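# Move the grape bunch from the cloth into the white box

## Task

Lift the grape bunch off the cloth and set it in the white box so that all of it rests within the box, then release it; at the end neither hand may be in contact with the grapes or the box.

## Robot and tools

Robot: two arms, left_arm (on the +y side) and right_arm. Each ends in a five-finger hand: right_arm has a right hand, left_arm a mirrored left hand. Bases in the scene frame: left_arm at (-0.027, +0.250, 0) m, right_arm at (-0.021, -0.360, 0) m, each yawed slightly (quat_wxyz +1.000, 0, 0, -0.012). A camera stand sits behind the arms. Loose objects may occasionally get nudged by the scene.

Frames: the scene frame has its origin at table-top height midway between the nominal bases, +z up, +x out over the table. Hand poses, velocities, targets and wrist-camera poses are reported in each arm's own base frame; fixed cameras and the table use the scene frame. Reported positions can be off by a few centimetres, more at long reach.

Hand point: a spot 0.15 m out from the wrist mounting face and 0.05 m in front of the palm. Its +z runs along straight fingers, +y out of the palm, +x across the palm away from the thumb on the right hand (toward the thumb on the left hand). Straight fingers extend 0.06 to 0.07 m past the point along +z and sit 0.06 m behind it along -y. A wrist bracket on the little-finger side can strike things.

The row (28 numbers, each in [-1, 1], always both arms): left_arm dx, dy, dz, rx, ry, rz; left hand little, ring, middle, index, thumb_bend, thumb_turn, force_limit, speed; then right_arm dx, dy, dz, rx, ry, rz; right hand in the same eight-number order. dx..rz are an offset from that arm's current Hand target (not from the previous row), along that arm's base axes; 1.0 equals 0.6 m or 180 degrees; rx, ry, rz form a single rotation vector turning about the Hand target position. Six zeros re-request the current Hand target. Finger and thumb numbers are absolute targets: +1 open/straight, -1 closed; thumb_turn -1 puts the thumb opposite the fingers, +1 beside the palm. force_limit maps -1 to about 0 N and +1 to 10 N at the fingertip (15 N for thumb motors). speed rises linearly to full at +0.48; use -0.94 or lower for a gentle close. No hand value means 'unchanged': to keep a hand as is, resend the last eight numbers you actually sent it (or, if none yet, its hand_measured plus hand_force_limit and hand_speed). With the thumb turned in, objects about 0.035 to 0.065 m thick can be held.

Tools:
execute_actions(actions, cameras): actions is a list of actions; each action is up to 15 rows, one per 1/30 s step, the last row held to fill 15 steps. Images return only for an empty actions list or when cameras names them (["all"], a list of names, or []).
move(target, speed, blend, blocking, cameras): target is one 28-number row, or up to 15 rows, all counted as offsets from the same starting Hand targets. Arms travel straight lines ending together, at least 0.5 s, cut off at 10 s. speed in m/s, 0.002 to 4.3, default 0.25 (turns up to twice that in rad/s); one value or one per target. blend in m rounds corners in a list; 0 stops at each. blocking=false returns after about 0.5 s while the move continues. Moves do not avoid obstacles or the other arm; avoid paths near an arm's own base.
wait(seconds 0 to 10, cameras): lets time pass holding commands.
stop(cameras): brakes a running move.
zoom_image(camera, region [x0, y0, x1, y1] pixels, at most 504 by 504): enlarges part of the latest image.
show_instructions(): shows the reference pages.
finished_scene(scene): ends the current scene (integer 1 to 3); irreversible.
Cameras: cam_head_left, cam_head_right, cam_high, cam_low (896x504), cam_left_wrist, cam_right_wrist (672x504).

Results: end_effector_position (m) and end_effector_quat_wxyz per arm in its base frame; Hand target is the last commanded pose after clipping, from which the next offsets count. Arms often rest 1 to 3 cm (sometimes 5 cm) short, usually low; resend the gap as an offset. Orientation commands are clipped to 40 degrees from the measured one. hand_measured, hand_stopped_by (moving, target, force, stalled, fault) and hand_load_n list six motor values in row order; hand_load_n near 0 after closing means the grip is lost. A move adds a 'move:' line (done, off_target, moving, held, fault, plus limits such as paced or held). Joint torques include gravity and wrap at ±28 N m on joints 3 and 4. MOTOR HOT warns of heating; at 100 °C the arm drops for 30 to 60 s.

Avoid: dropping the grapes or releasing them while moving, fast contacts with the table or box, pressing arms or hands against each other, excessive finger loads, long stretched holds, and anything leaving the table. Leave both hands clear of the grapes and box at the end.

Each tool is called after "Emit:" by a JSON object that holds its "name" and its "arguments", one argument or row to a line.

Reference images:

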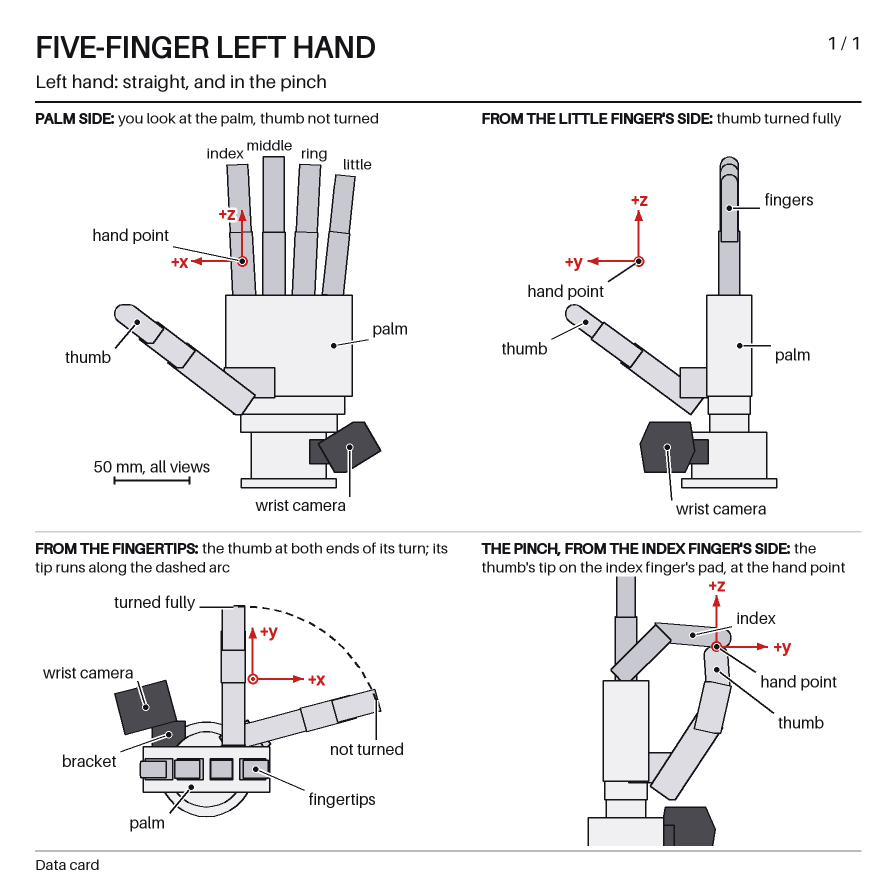

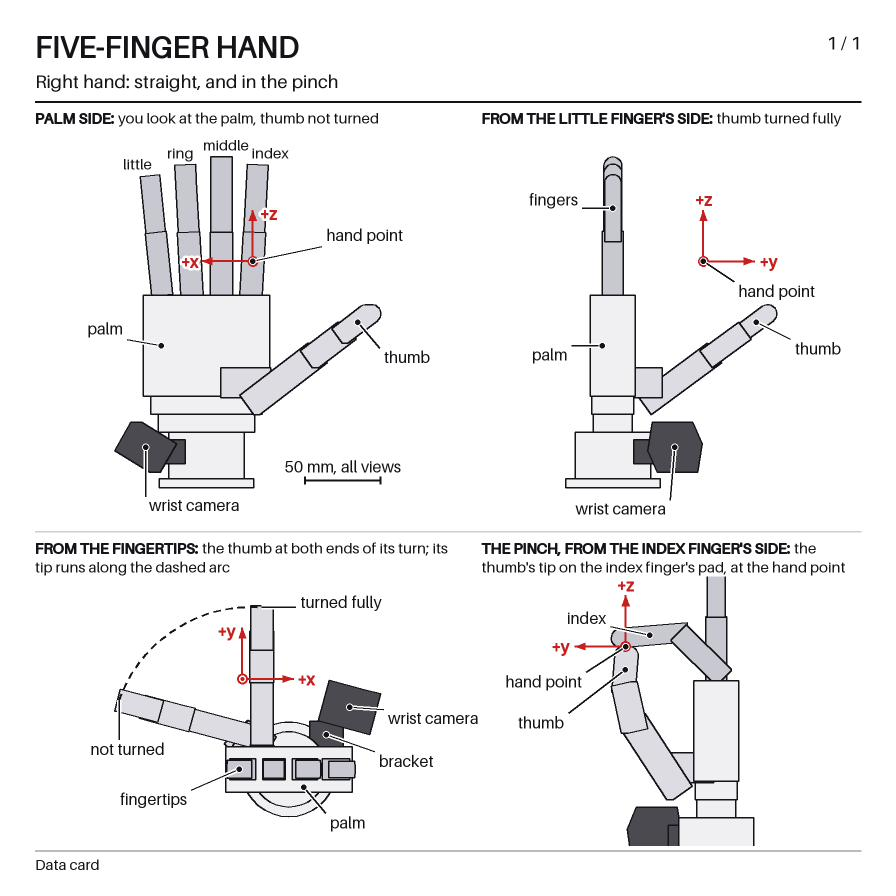

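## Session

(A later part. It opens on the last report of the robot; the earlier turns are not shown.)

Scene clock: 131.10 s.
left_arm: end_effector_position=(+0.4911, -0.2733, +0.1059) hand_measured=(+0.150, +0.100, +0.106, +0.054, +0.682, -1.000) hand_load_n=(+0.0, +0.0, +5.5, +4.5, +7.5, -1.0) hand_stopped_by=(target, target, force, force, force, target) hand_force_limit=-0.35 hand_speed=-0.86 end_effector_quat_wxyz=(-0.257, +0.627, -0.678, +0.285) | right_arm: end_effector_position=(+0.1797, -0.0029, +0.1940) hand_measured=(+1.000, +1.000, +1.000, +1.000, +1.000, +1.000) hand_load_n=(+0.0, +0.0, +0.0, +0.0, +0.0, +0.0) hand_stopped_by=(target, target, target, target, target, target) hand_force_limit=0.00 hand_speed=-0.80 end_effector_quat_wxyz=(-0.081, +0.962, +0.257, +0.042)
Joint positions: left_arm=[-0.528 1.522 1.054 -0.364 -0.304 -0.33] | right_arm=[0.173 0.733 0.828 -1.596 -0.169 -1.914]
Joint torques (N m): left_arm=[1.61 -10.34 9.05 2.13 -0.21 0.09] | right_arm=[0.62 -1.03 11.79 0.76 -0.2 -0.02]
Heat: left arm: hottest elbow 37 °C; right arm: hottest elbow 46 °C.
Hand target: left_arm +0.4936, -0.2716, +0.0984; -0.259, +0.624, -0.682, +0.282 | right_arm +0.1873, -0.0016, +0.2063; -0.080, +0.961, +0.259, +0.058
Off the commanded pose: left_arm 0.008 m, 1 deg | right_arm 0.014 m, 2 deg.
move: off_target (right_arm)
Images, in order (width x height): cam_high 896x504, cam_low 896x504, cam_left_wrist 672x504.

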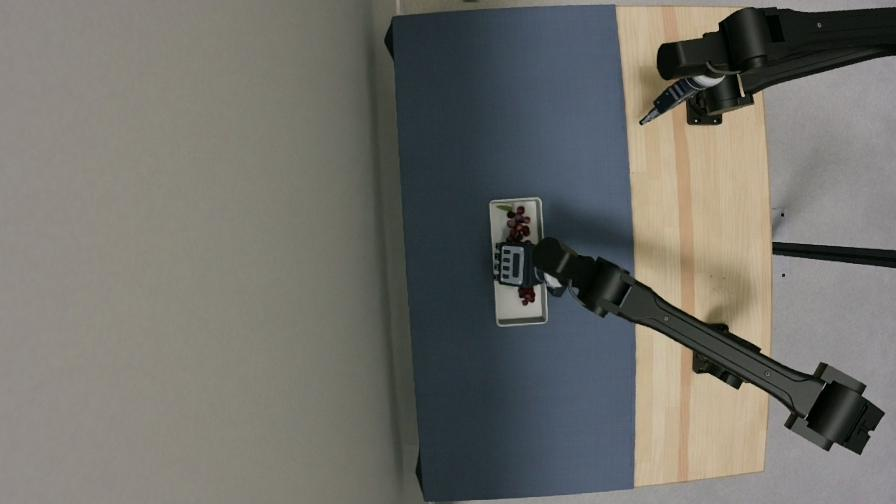

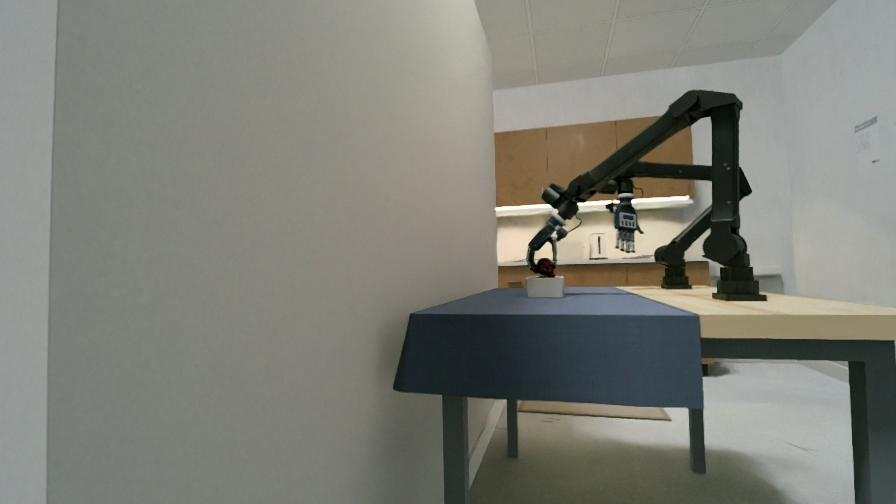

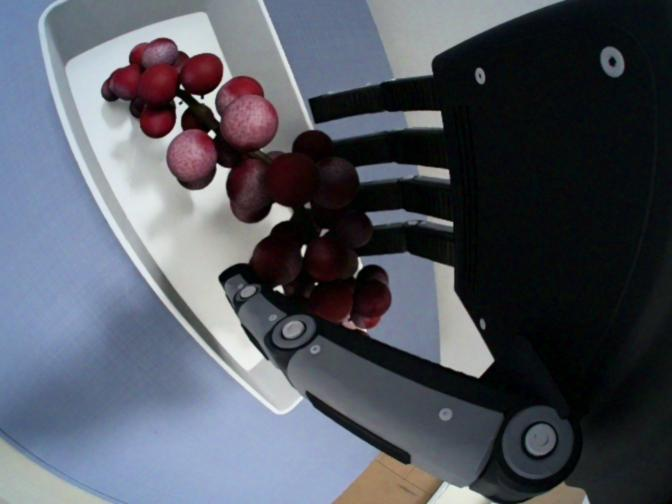

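Emit:
{"name": "move", "arguments": {
  "target": [0,0,-0.055,0,0,0,0.15,0.1,-0.3,-0.3,0,-1,-0.35,-0.86,0,0,0,0,0,0,1,1,1,1,1,1,0,-0.8],
  "speed": 0.05,
  "cameras": ["cam_high","cam_low","cam_left_wrist"]
}}

Emit:
{"name": "zoom_image", "arguments": {
  "camera": "cam_high",
  "region": [460, 180, 640, 360]
}}

Emit:
{"name": "zoom_image", "arguments": {
  "camera": "cam_low",
  "region": [500, 230, 610, 310]
}}

Scene clock: 140.10 s.
left_arm: end_effector_position=(+0.4923, -0.2740, +0.0744) hand_measured=(+0.150, +0.100, +0.106, +0.054, +0.682, -1.000) hand_load_n=(+0.0, +0.0, +6.0, +4.5, +7.5, -1.0) hand_stopped_by=(target, target, force, force, force, target) hand_force_limit=-0.35 hand_speed=-0.86 end_effector_quat_wxyz=(-0.257, +0.626, -0.677, +0.287) | right_arm: end_effector_position=(+0.1797, -0.0029, +0.1940) hand_measured=(+1.000, +1.000, +1.000, +1.000, +1.000, +1.000) hand_load_n=(+0.0, +0.0, +0.0, +0.0, +0.0, +0.0) hand_stopped_by=(target, target, target, target, target, target) hand_force_limit=0.00 hand_speed=-0.80 end_effector_quat_wxyz=(-0.081, +0.962, +0.257, +0.042)
Joint positions: left_arm=[-0.528 1.567 1.011 -0.272 -0.304 -0.33] | right_arm=[0.173 0.733 0.828 -1.596 -0.169 -1.914]
Joint torques (N m): left_arm=[1.61 -10.34 8.57 1.98 -0.21 0.09] | right_arm=[0.67 -1.08 11.77 0.76 -0.2 -0.02]
Heat: left arm: hottest elbow 36 °C; right arm: hottest elbow 46 °C.
Hand target: left_arm +0.4935, -0.2716, +0.0654; -0.259, +0.624, -0.682, +0.282 | right_arm +0.1873, -0.0016, +0.2063; -0.080, +0.961, +0.259, +0.058
Off the commanded pose: left_arm 0.009 m, 1 deg | right_arm 0.014 m, 2 deg.
move: off_target (right_arm)
Images, in order (width x height): cam_high 896x504, cam_low 896x504, cam_left_wrist 672x504.

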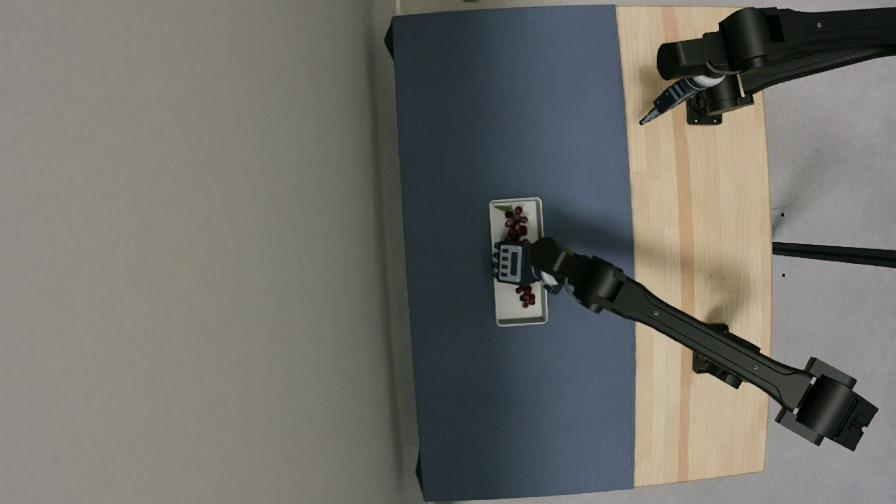

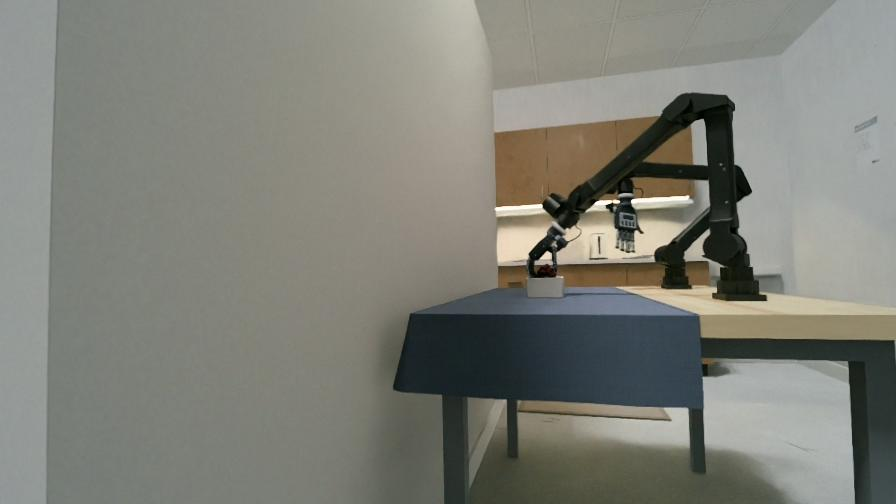

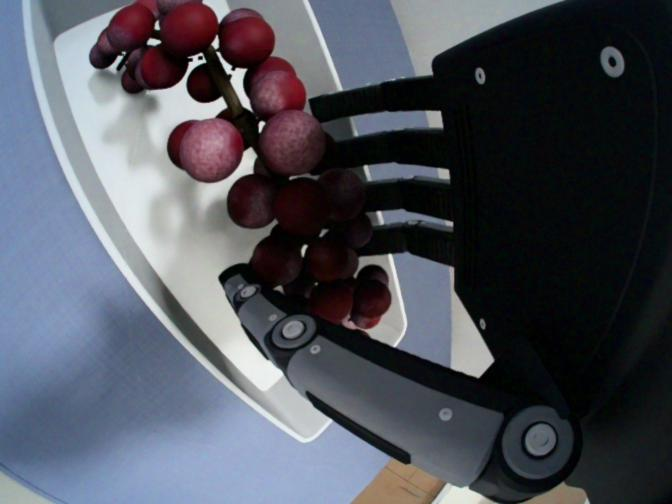

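Scaled by 2.800 from the camera's 896x504 image, which has a finer 1280x720 frame.

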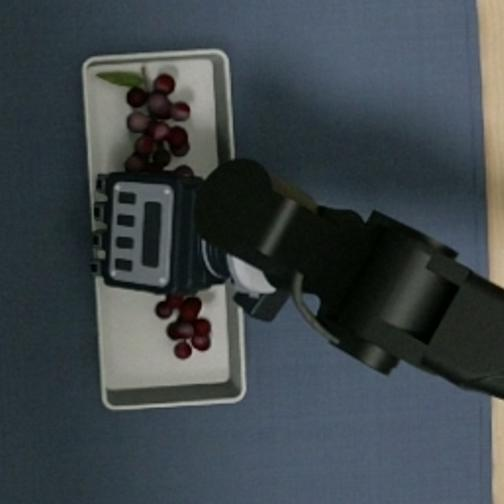

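Scaled by 4.582 from the camera's 896x504 image, which has a finer 1280x720 frame.

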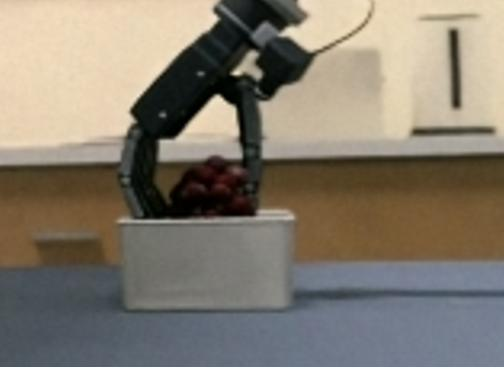

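Emit:
{"name": "move", "arguments": {
  "target": [
    [-0.01,0,-0.049,0,0,0,0.15,0.1,-0.3,-0.3,0,-1,-0.35,-0.86,0,0,0,0,0,0,1,1,1,1,1,1,0,-0.8],
    [-0.01,0,-0.049,0,0,0,0.15,0.15,0.2,0.17,0.83,-1,-0.35,-0.86,0,0,0,0,0,0,1,1,1,1,1,1,0,-0.8]
  ],
  "speed": 0.05,
  "cameras": ["cam_high","cam_low","cam_left_wrist"]
}}

Emit:
{"name": "zoom_image", "arguments": {
  "camera": "cam_high",
  "region": [460, 180, 640, 360]
}}

Emit:
{"name": "zoom_image", "arguments": {
  "camera": "cam_low",
  "region": [500, 230, 610, 310]
}}

Scene clock: 148.83 s.
left_arm: end_effector_position=(+0.4880, -0.2709, +0.0466) hand_measured=(+0.150, +0.150, +0.200, +0.170, +0.830, -1.000) hand_load_n=(-0.5, +0.0, +0.0, +0.0, +0.0, +0.0) hand_stopped_by=(target, target, target, target, target, target) hand_force_limit=-0.35 hand_speed=-0.86 end_effector_quat_wxyz=(-0.258, +0.627, -0.677, +0.287) | right_arm: end_effector_position=(+0.1797, -0.0029, +0.1940) hand_measured=(+1.000, +1.000, +1.000, +1.000, +1.000, +1.000) hand_load_n=(+0.0, +0.0, +0.0, +0.0, +0.0, +0.0) hand_stopped_by=(target, target, target, target, target, target) hand_force_limit=0.00 hand_speed=-0.80 end_effector_quat_wxyz=(-0.081, +0.962, +0.257, +0.042)
Joint positions: left_arm=[-0.528 1.598 0.962 -0.191 -0.306 -0.33] | right_arm=[0.173 0.733 0.828 -1.596 -0.169 -1.914]
Joint torques (N m): left_arm=[1.14 -10.17 8.2 2.07 -0.3 0.04] | right_arm=[0.67 -1.03 11.78 0.76 -0.2 -0.02]
Heat: left arm: hottest elbow 35 °C; right arm: hottest elbow 46 °C.
Hand target: left_arm +0.4875, -0.2716, +0.0359; -0.259, +0.624, -0.682, +0.282 | right_arm +0.1873, -0.0016, +0.2063; -0.080, +0.961, +0.259, +0.058
Off the commanded pose: left_arm 0.011 m, 1 deg | right_arm 0.014 m, 2 deg.
move: off_target (left_arm, right_arm)
Images, in order (width x height): cam_high 896x504, cam_low 896x504, cam_left_wrist 672x504.

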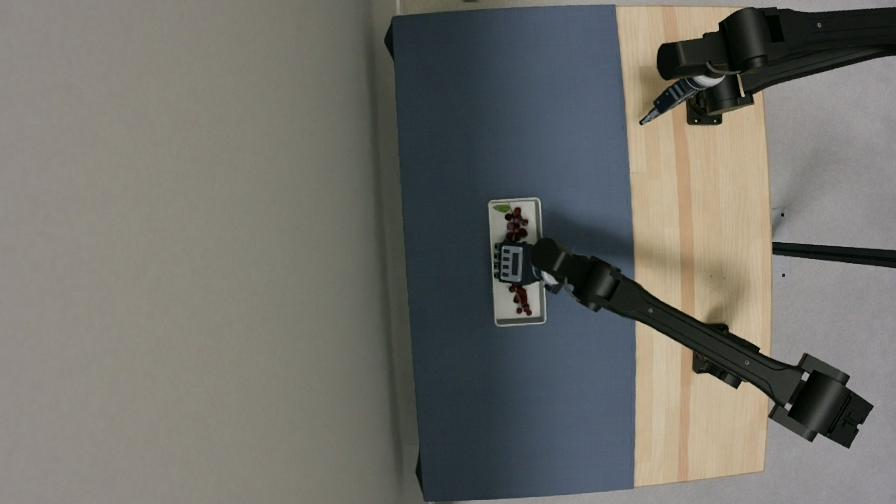

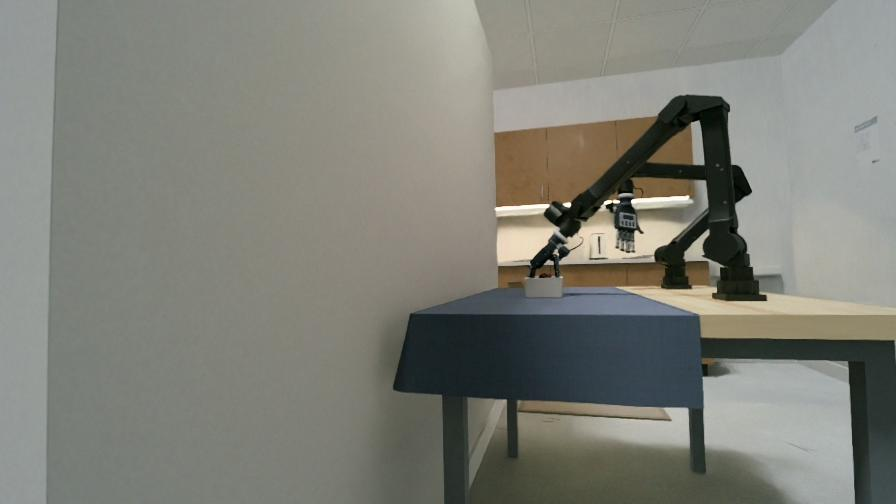

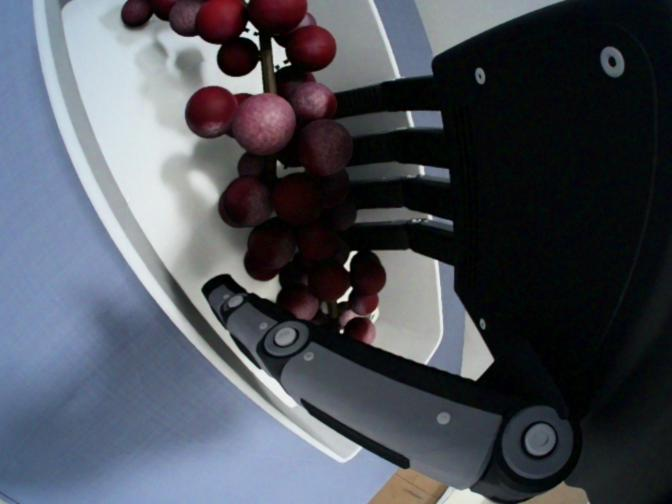

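Scaled by 2.800 from the camera's 896x504 image, which has a finer 1280x720 frame.

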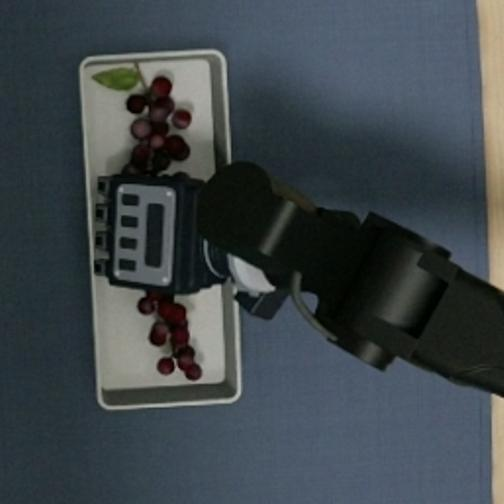

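Scaled by 4.582 from the camera's 896x504 image, which has a finer 1280x720 frame.

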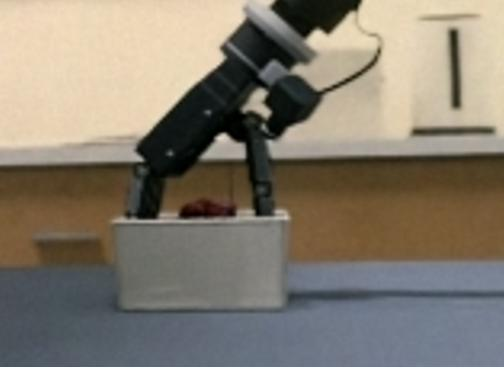

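Emit:
{"name": "move", "arguments": {
  "target": [
    [0.012,-0.02,0.08,0,0,0,0.2,0.2,0.25,0.22,0.83,-1,-0.35,-0.86,0,0,0,0,0,0,1,1,1,1,1,1,0,-0.8]
  ],
  "speed": 0.06,
  "cameras": ["cam_high","cam_low","cam_left_wrist"]
}}

Emit:
{"name": "zoom_image", "arguments": {
  "camera": "cam_high",
  "region": [460, 180, 640, 360]
}}

Emit:
{"name": "zoom_image", "arguments": {
  "camera": "cam_low",
  "region": [500, 230, 610, 310]
}}

Scene clock: 154.43 s.
left_arm: end_effector_position=(+0.4829, -0.2714, +0.0662) hand_measured=(+0.200, +0.200, +0.250, +0.220, +0.830, -1.000) hand_load_n=(+0.0, +0.0, +0.5, +0.0, +0.0, +0.0) hand_stopped_by=(target, target, target, target, target, target) hand_force_limit=-0.35 hand_speed=-0.86 end_effector_quat_wxyz=(+0.255, -0.627, +0.686, -0.267) | right_arm: end_effector_position=(+0.1797, -0.0029, +0.1940) hand_measured=(+1.000, +1.000, +1.000, +1.000, +1.000, +1.000) hand_load_n=(+0.0, +0.0, +0.0, +0.0, +0.0, +0.0) hand_stopped_by=(target, target, target, target, target, target) hand_force_limit=0.00 hand_speed=-0.80 end_effector_quat_wxyz=(-0.081, +0.962, +0.257, +0.042)
Joint positions: left_arm=[-0.536 1.571 1.01 -0.309 -0.314 -0.33] | right_arm=[0.173 0.733 0.828 -1.596 -0.169 -1.914]
Joint torques (N m): left_arm=[0.73 -11.58 12.25 1.03 -0.37 -0.06] | right_arm=[0.67 -1.14 11.77 0.77 -0.2 -0.02]
Heat: left arm: hottest elbow 35 °C; right arm: hottest elbow 46 °C.
Hand target: left_arm +0.4947, -0.2836, +0.0840; +0.259, -0.624, +0.682, -0.282 | right_arm +0.1873, -0.0016, +0.2063; -0.080, +0.961, +0.259, +0.058
Off the commanded pose: left_arm 0.025 m, 2 deg | right_arm 0.014 m, 2 deg.
move: off_target (left_arm, right_arm)
Images, in order (width x height): cam_high 896x504, cam_low 896x504, cam_left_wrist 672x504.

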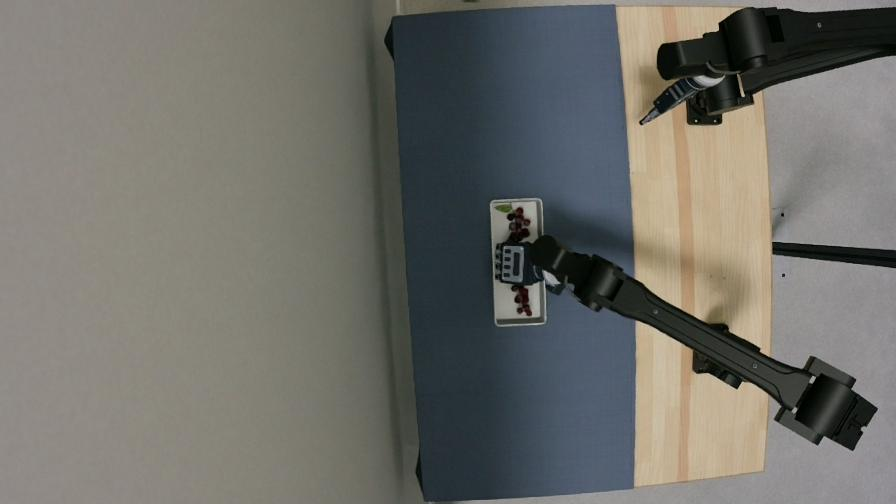

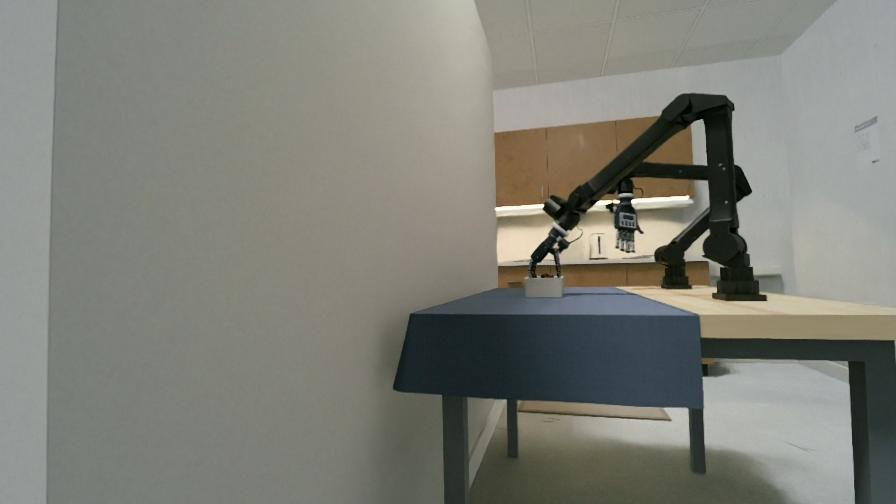

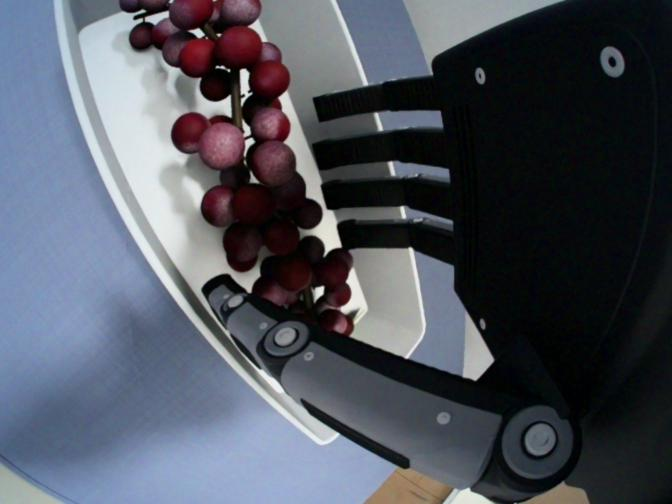

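Scaled by 2.800 from the camera's 896x504 image, which has a finer 1280x720 frame.

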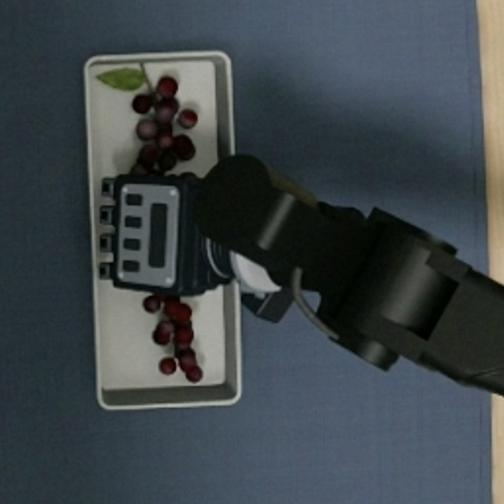

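Scaled by 4.582 from the camera's 896x504 image, which has a finer 1280x720 frame.

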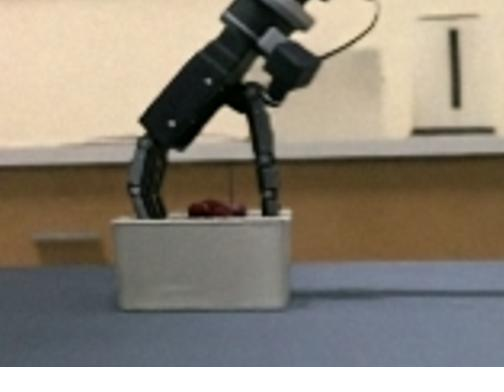

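Emit:
{"name": "move", "arguments": {
  "target": [
    [-0.01,0.005,0.05,0,0,0,0.25,0.25,0.3,0.3,0.9,-1,-0.35,-0.8,0,0,0,0,0,0,1,1,1,1,1,1,0,-0.8],
    [-0.01,0.005,0.18,0,0,0,0.25,0.25,0.3,0.3,0.9,-1,-0.35,-0.8,0,0,0,0,0,0,1,1,1,1,1,1,0,-0.8]
  ],
  "speed": 0.09,
  "blend": 0.01,
  "cameras": ["cam_high","cam_low","cam_left_wrist"]
}}

Emit:
{"name": "zoom_image", "arguments": {
  "camera": "cam_high",
  "region": [460, 180, 640, 360]
}}

Emit:
{"name": "zoom_image", "arguments": {
  "camera": "cam_low",
  "region": [500, 230, 610, 310]
}}

Scene clock: 163.53 s.
left_arm: end_effector_position=(+0.4791, -0.2692, +0.1707) hand_measured=(+0.250, +0.250, +0.300, +0.300, +0.900, -1.000) hand_load_n=(+0.0, +0.0, +0.0, +0.0, +0.0, +0.0) hand_stopped_by=(target, target, target, target, target, target) hand_force_limit=-0.35 hand_speed=-0.80 end_effector_quat_wxyz=(+0.255, -0.627, +0.687, -0.266) | right_arm: end_effector_position=(+0.1797, -0.0029, +0.1940) hand_measured=(+1.000, +1.000, +1.000, +1.000, +1.000, +1.000) hand_load_n=(+0.0, +0.0, +0.0, +0.0, +0.0, +0.0) hand_stopped_by=(target, target, target, target, target, target) hand_force_limit=0.00 hand_speed=-0.80 end_effector_quat_wxyz=(-0.081, +0.962, +0.257, +0.042)
Joint positions: left_arm=[-0.536 1.446 1.171 -0.599 -0.315 -0.33] | right_arm=[0.173 0.733 0.828 -1.596 -0.169 -1.914]
Joint torques (N m): left_arm=[0.67 -10.81 13.67 0.96 -0.35 -0.08] | right_arm=[0.67 -1.14 11.78 0.76 -0.2 -0.02]
Heat: left arm: hottest elbow 35 °C; right arm: hottest elbow 46 °C.
Hand target: left_arm +0.4887, -0.2805, +0.1919; +0.259, -0.624, +0.682, -0.282 | right_arm +0.1873, -0.0016, +0.2063; -0.080, +0.961, +0.259, +0.058
Off the commanded pose: left_arm 0.026 m, 2 deg | right_arm 0.014 m, 2 deg.
move: off_target (left_arm, right_arm)
Images, in order (width x height): cam_high 896x504, cam_low 896x504, cam_left_wrist 672x504.

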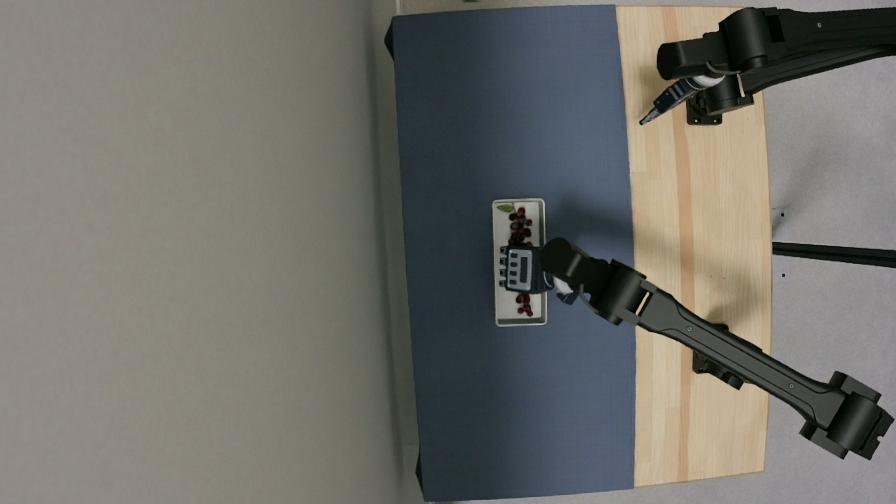

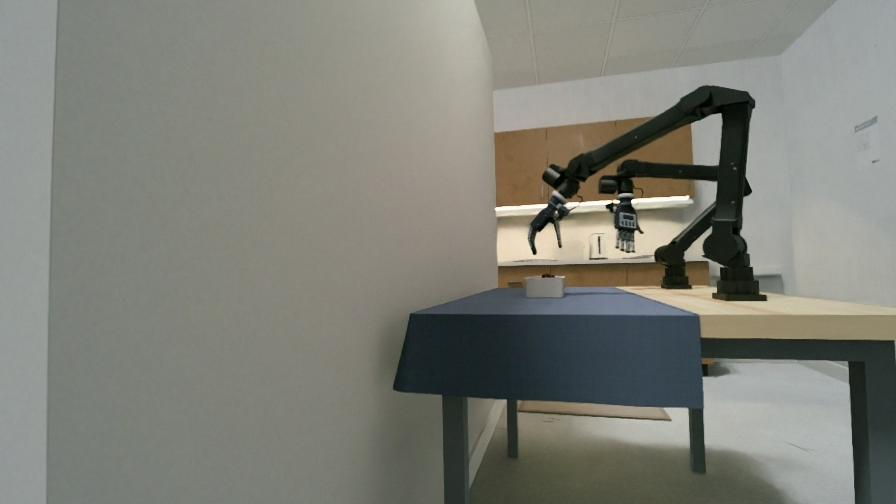

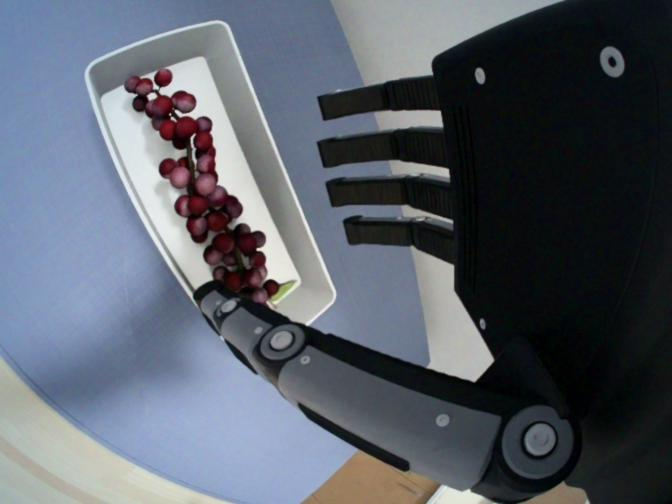

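Scaled by 2.800 from the camera's 896x504 image, which has a finer 1280x720 frame.

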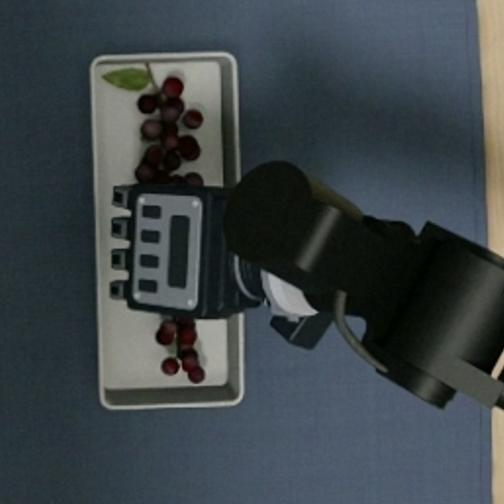

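Scaled by 4.582 from the camera's 896x504 image, which has a finer 1280x720 frame.

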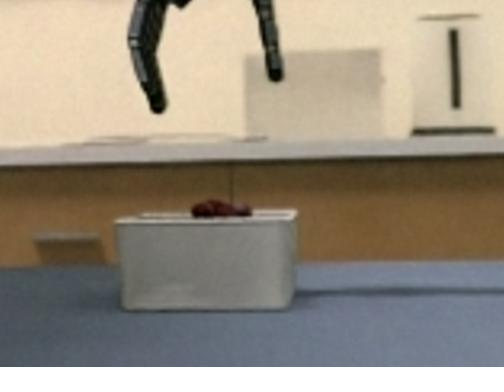

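Emit:
{"name": "move", "arguments": {
  "target": [
    [-0.07,0.012,0,0,0,0,0.25,0.25,0.25,0.25,1,1,-0.35,0,0,0,0,0,0,0,1,1,1,1,1,1,0,-0.8]
  ],
  "speed": 0.15,
  "cameras": ["cam_high","cam_low","cam_head_left","cam_head_right","cam_left_wrist"]
}}

Emit:
{"name": "zoom_image", "arguments": {
  "camera": "cam_high",
  "region": [460, 180, 640, 360]
}}

Emit:
{"name": "zoom_image", "arguments": {
  "camera": "cam_low",
  "region": [510, 260, 580, 305]
}}

Emit:
{"name": "zoom_image", "arguments": {
  "camera": "cam_head_right",
  "region": [390, 230, 510, 310]
}}

Scene clock: 182.60 s.
left_arm: end_effector_position=(+0.4512, -0.2716, +0.1962) hand_measured=(+0.250, +0.250, +0.250, +0.250, +1.000, +1.000) hand_load_n=(+0.0, +0.0, +0.0, +0.0, +0.0, +0.0) hand_stopped_by=(target, target, target, target, target, target) hand_force_limit=-0.35 hand_speed=0.00 end_effector_quat_wxyz=(+0.263, -0.620, +0.682, -0.286) | right_arm: end_effector_position=(+0.1797, -0.0029, +0.1940) hand_measured=(+1.000, +1.000, +1.000, +1.000, +1.000, +1.000) hand_load_n=(+0.0, +0.0, +0.0, +0.0, +0.0, +0.0) hand_stopped_by=(target, target, target, target, target, target) hand_force_limit=0.00 hand_speed=-0.80 end_effector_quat_wxyz=(-0.081, +0.962, +0.257, +0.042)
Joint positions: left_arm=[-0.575 1.348 1.123 -0.61 -0.34 -0.347] | right_arm=[0.173 0.733 0.828 -1.596 -0.169 -1.914]
Joint torques (N m): left_arm=[0.79 -9.64 9.63 1.02 -0.36 -0.19] | right_arm=[0.62 -1.03 11.78 0.77 -0.2 -0.02]
Heat: left arm: hottest elbow 37 °C; right arm: hottest elbow 46 °C.
Hand target: left_arm +0.4467, -0.2733, +0.1919; +0.259, -0.624, +0.682, -0.282 | right_arm +0.1873, -0.0016, +0.2063; -0.080, +0.961, +0.259, +0.058
Off the commanded pose: left_arm 0.006 m, 1 deg | right_arm 0.014 m, 2 deg.
move: off_target (right_arm)
Images, in order (width x height): cam_head_left 896x504, cam_head_right 896x504, cam_high 896x504, cam_low 896x504, cam_left_wrist 672x504.

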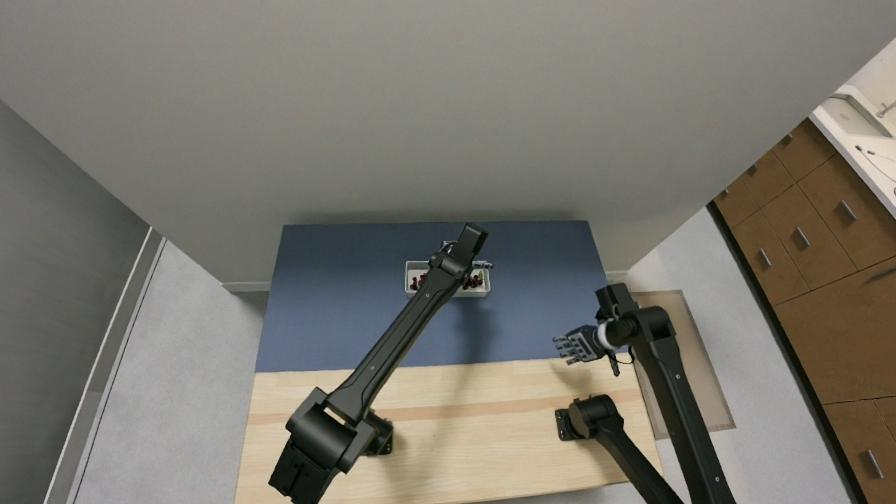

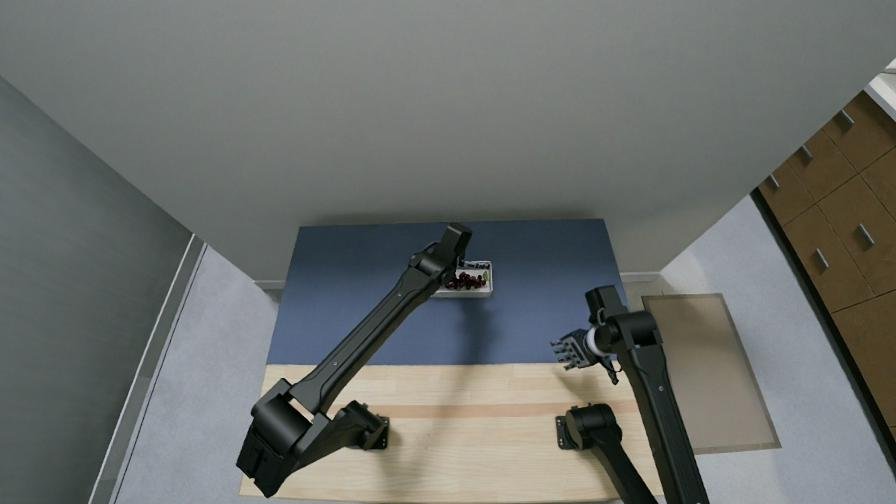

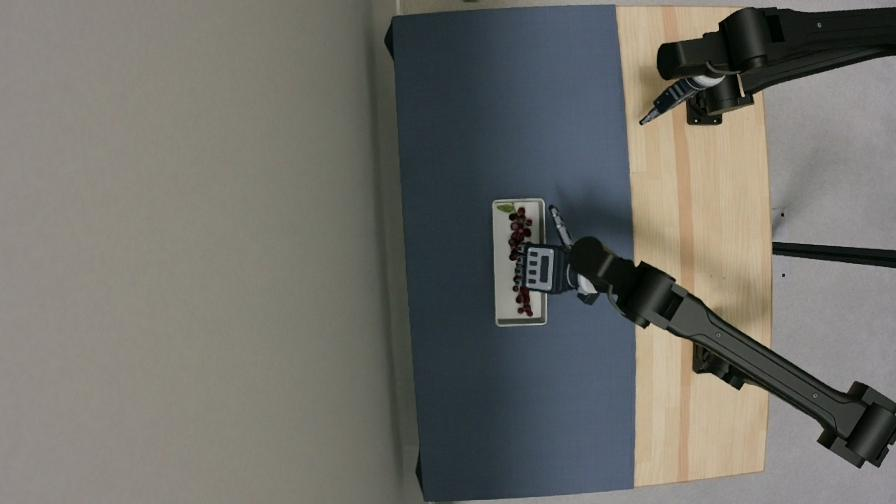

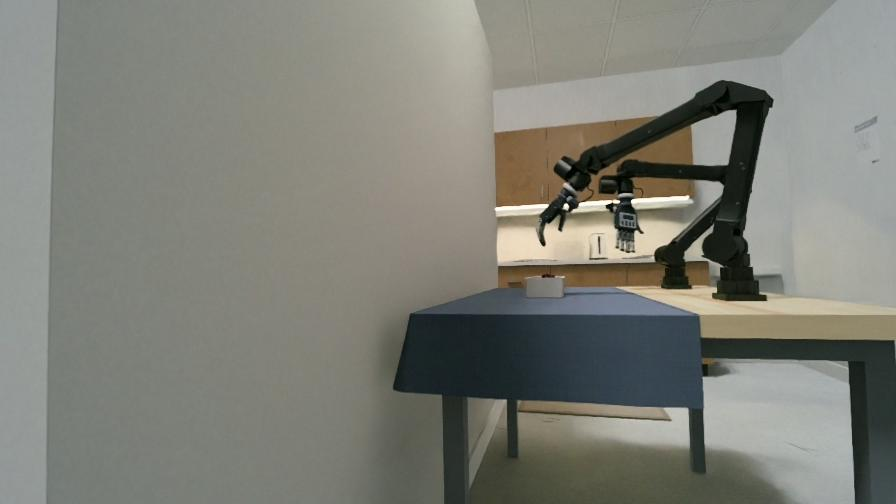

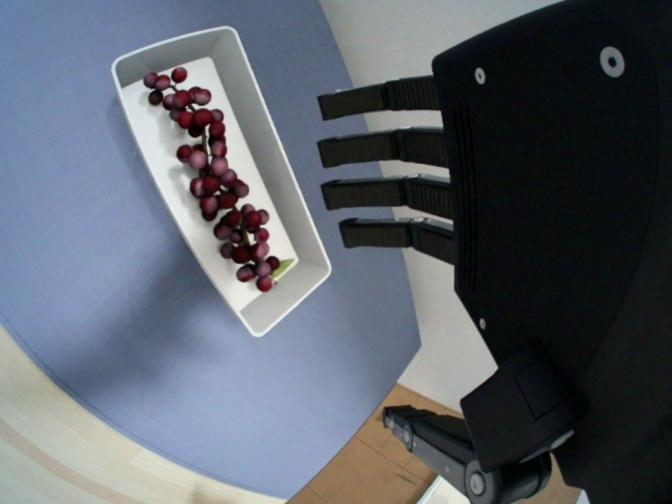

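Scaled by 2.800 from the camera's 896x504 image, which has a finer 1280x720 frame.

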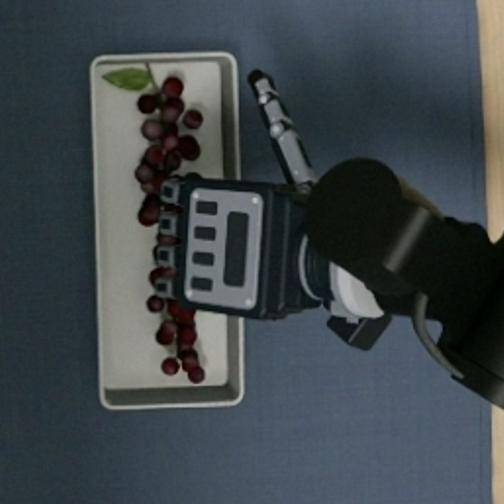

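Scaled by 7.200 from the camera's 896x504 image, which has a finer 1280x720 frame.

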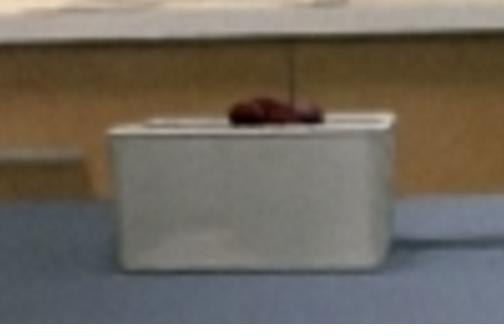

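Scaled by 4.200 from the camera's 896x504 image, which has a finer 1280x720 frame.

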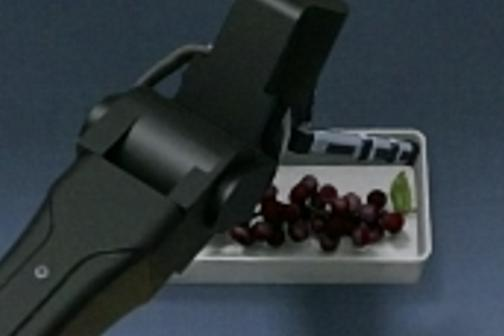

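Emit:
{"name": "move", "arguments": {
  "target": [
    [-0.018,0,-0.1,0,0,0,0.25,0.25,0.25,0.25,1,1,-0.35,0,0,0,0,0,0,0,1,1,1,1,1,1,0,-0.8],
    [-0.018,0,-0.187,0,0,0,0.25,0.25,0.25,0.25,1,1,-0.35,0,0,0,0,0,0,0,1,1,1,1,1,1,0,-0.8]
  ],
  "speed": [0.15, 0.05],
  "blend": 0.01,
  "cameras": ["cam_high","cam_low","cam_left_wrist"]
}}

Emit:
{"name": "zoom_image", "arguments": {
  "camera": "cam_high",
  "region": [460, 180, 640, 360]
}}

Emit:
{"name": "zoom_image", "arguments": {
  "camera": "cam_low",
  "region": [510, 250, 590, 305]
}}

Scene clock: 200.23 s.
left_arm: end_effector_position=(+0.4385, -0.2691, +0.0904) hand_measured=(+0.250, +0.250, +0.250, +0.250, +1.000, +1.000) hand_load_n=(+0.0, +0.0, +0.0, -0.5, +0.0, +0.0) hand_stopped_by=(target, target, target, target, target, target) hand_force_limit=-0.35 hand_speed=0.00 end_effector_quat_wxyz=(+0.263, -0.620, +0.682, -0.285) | right_arm: end_effector_position=(+0.1797, -0.0029, +0.1940) hand_measured=(+1.000, +1.000, +1.000, +1.000, +1.000, +1.000) hand_load_n=(-0.5, +0.0, +0.0, +0.0, +0.0, +0.0) hand_stopped_by=(target, target, target, target, target, target) hand_force_limit=0.00 hand_speed=-0.80 end_effector_quat_wxyz=(-0.081, +0.962, +0.257, +0.042)
Joint positions: left_arm=[-0.588 1.426 0.904 -0.317 -0.352 -0.359] | right_arm=[0.173 0.733 0.828 -1.596 -0.169 -1.914]
Joint torques (N m): left_arm=[0.67 -8.35 8.51 1.89 -0.27 -0.2] | right_arm=[0.67 -1.14 11.77 0.77 -0.2 -0.02]
Heat: left arm: hottest elbow 36 °C; right arm: hottest elbow 46 °C.
Hand target: left_arm +0.4359, -0.2735, +0.0798; +0.259, -0.623, +0.682, -0.282 | right_arm +0.1873, -0.0016, +0.2063; -0.080, +0.961, +0.259, +0.058
Off the commanded pose: left_arm 0.012 m, 1 deg | right_arm 0.014 m, 2 deg.
move: off_target (left_arm, right_arm)
Images, in order (width x height): cam_high 896x504, cam_low 896x504, cam_left_wrist 672x504.

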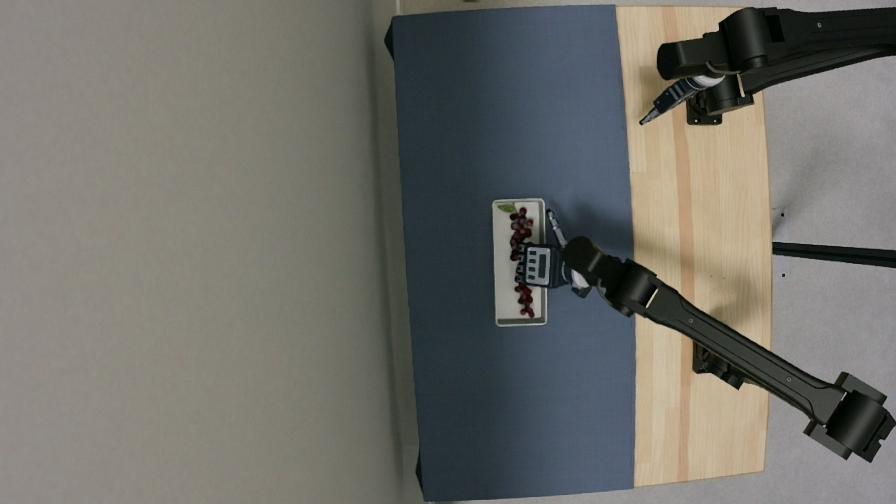

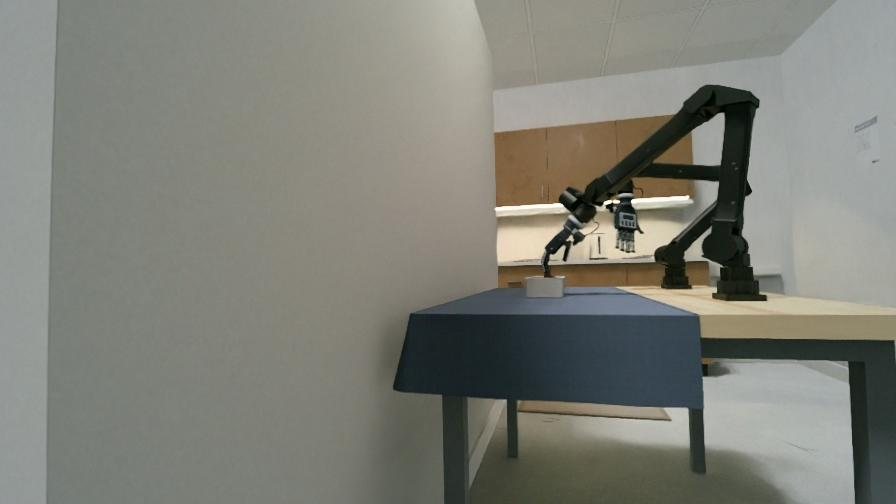

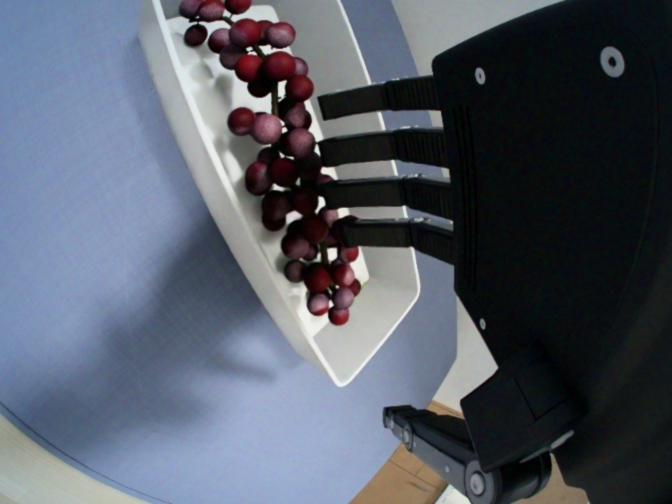

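Scaled by 2.800 from the camera's 896x504 image, which has a finer 1280x720 frame.

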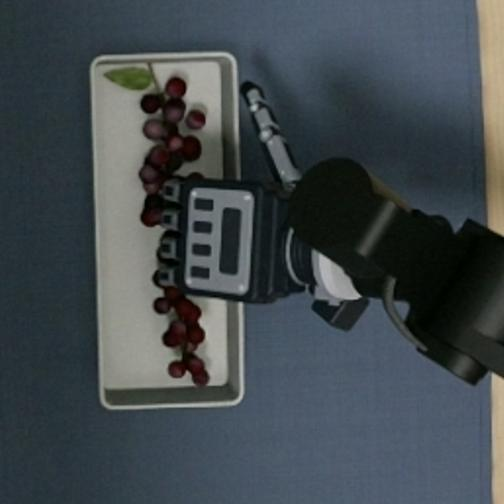

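Scaled by 6.300 from the camera's 896x504 image, which has a finer 1280x720 frame.

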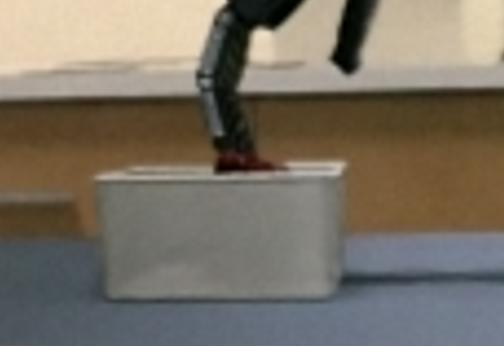

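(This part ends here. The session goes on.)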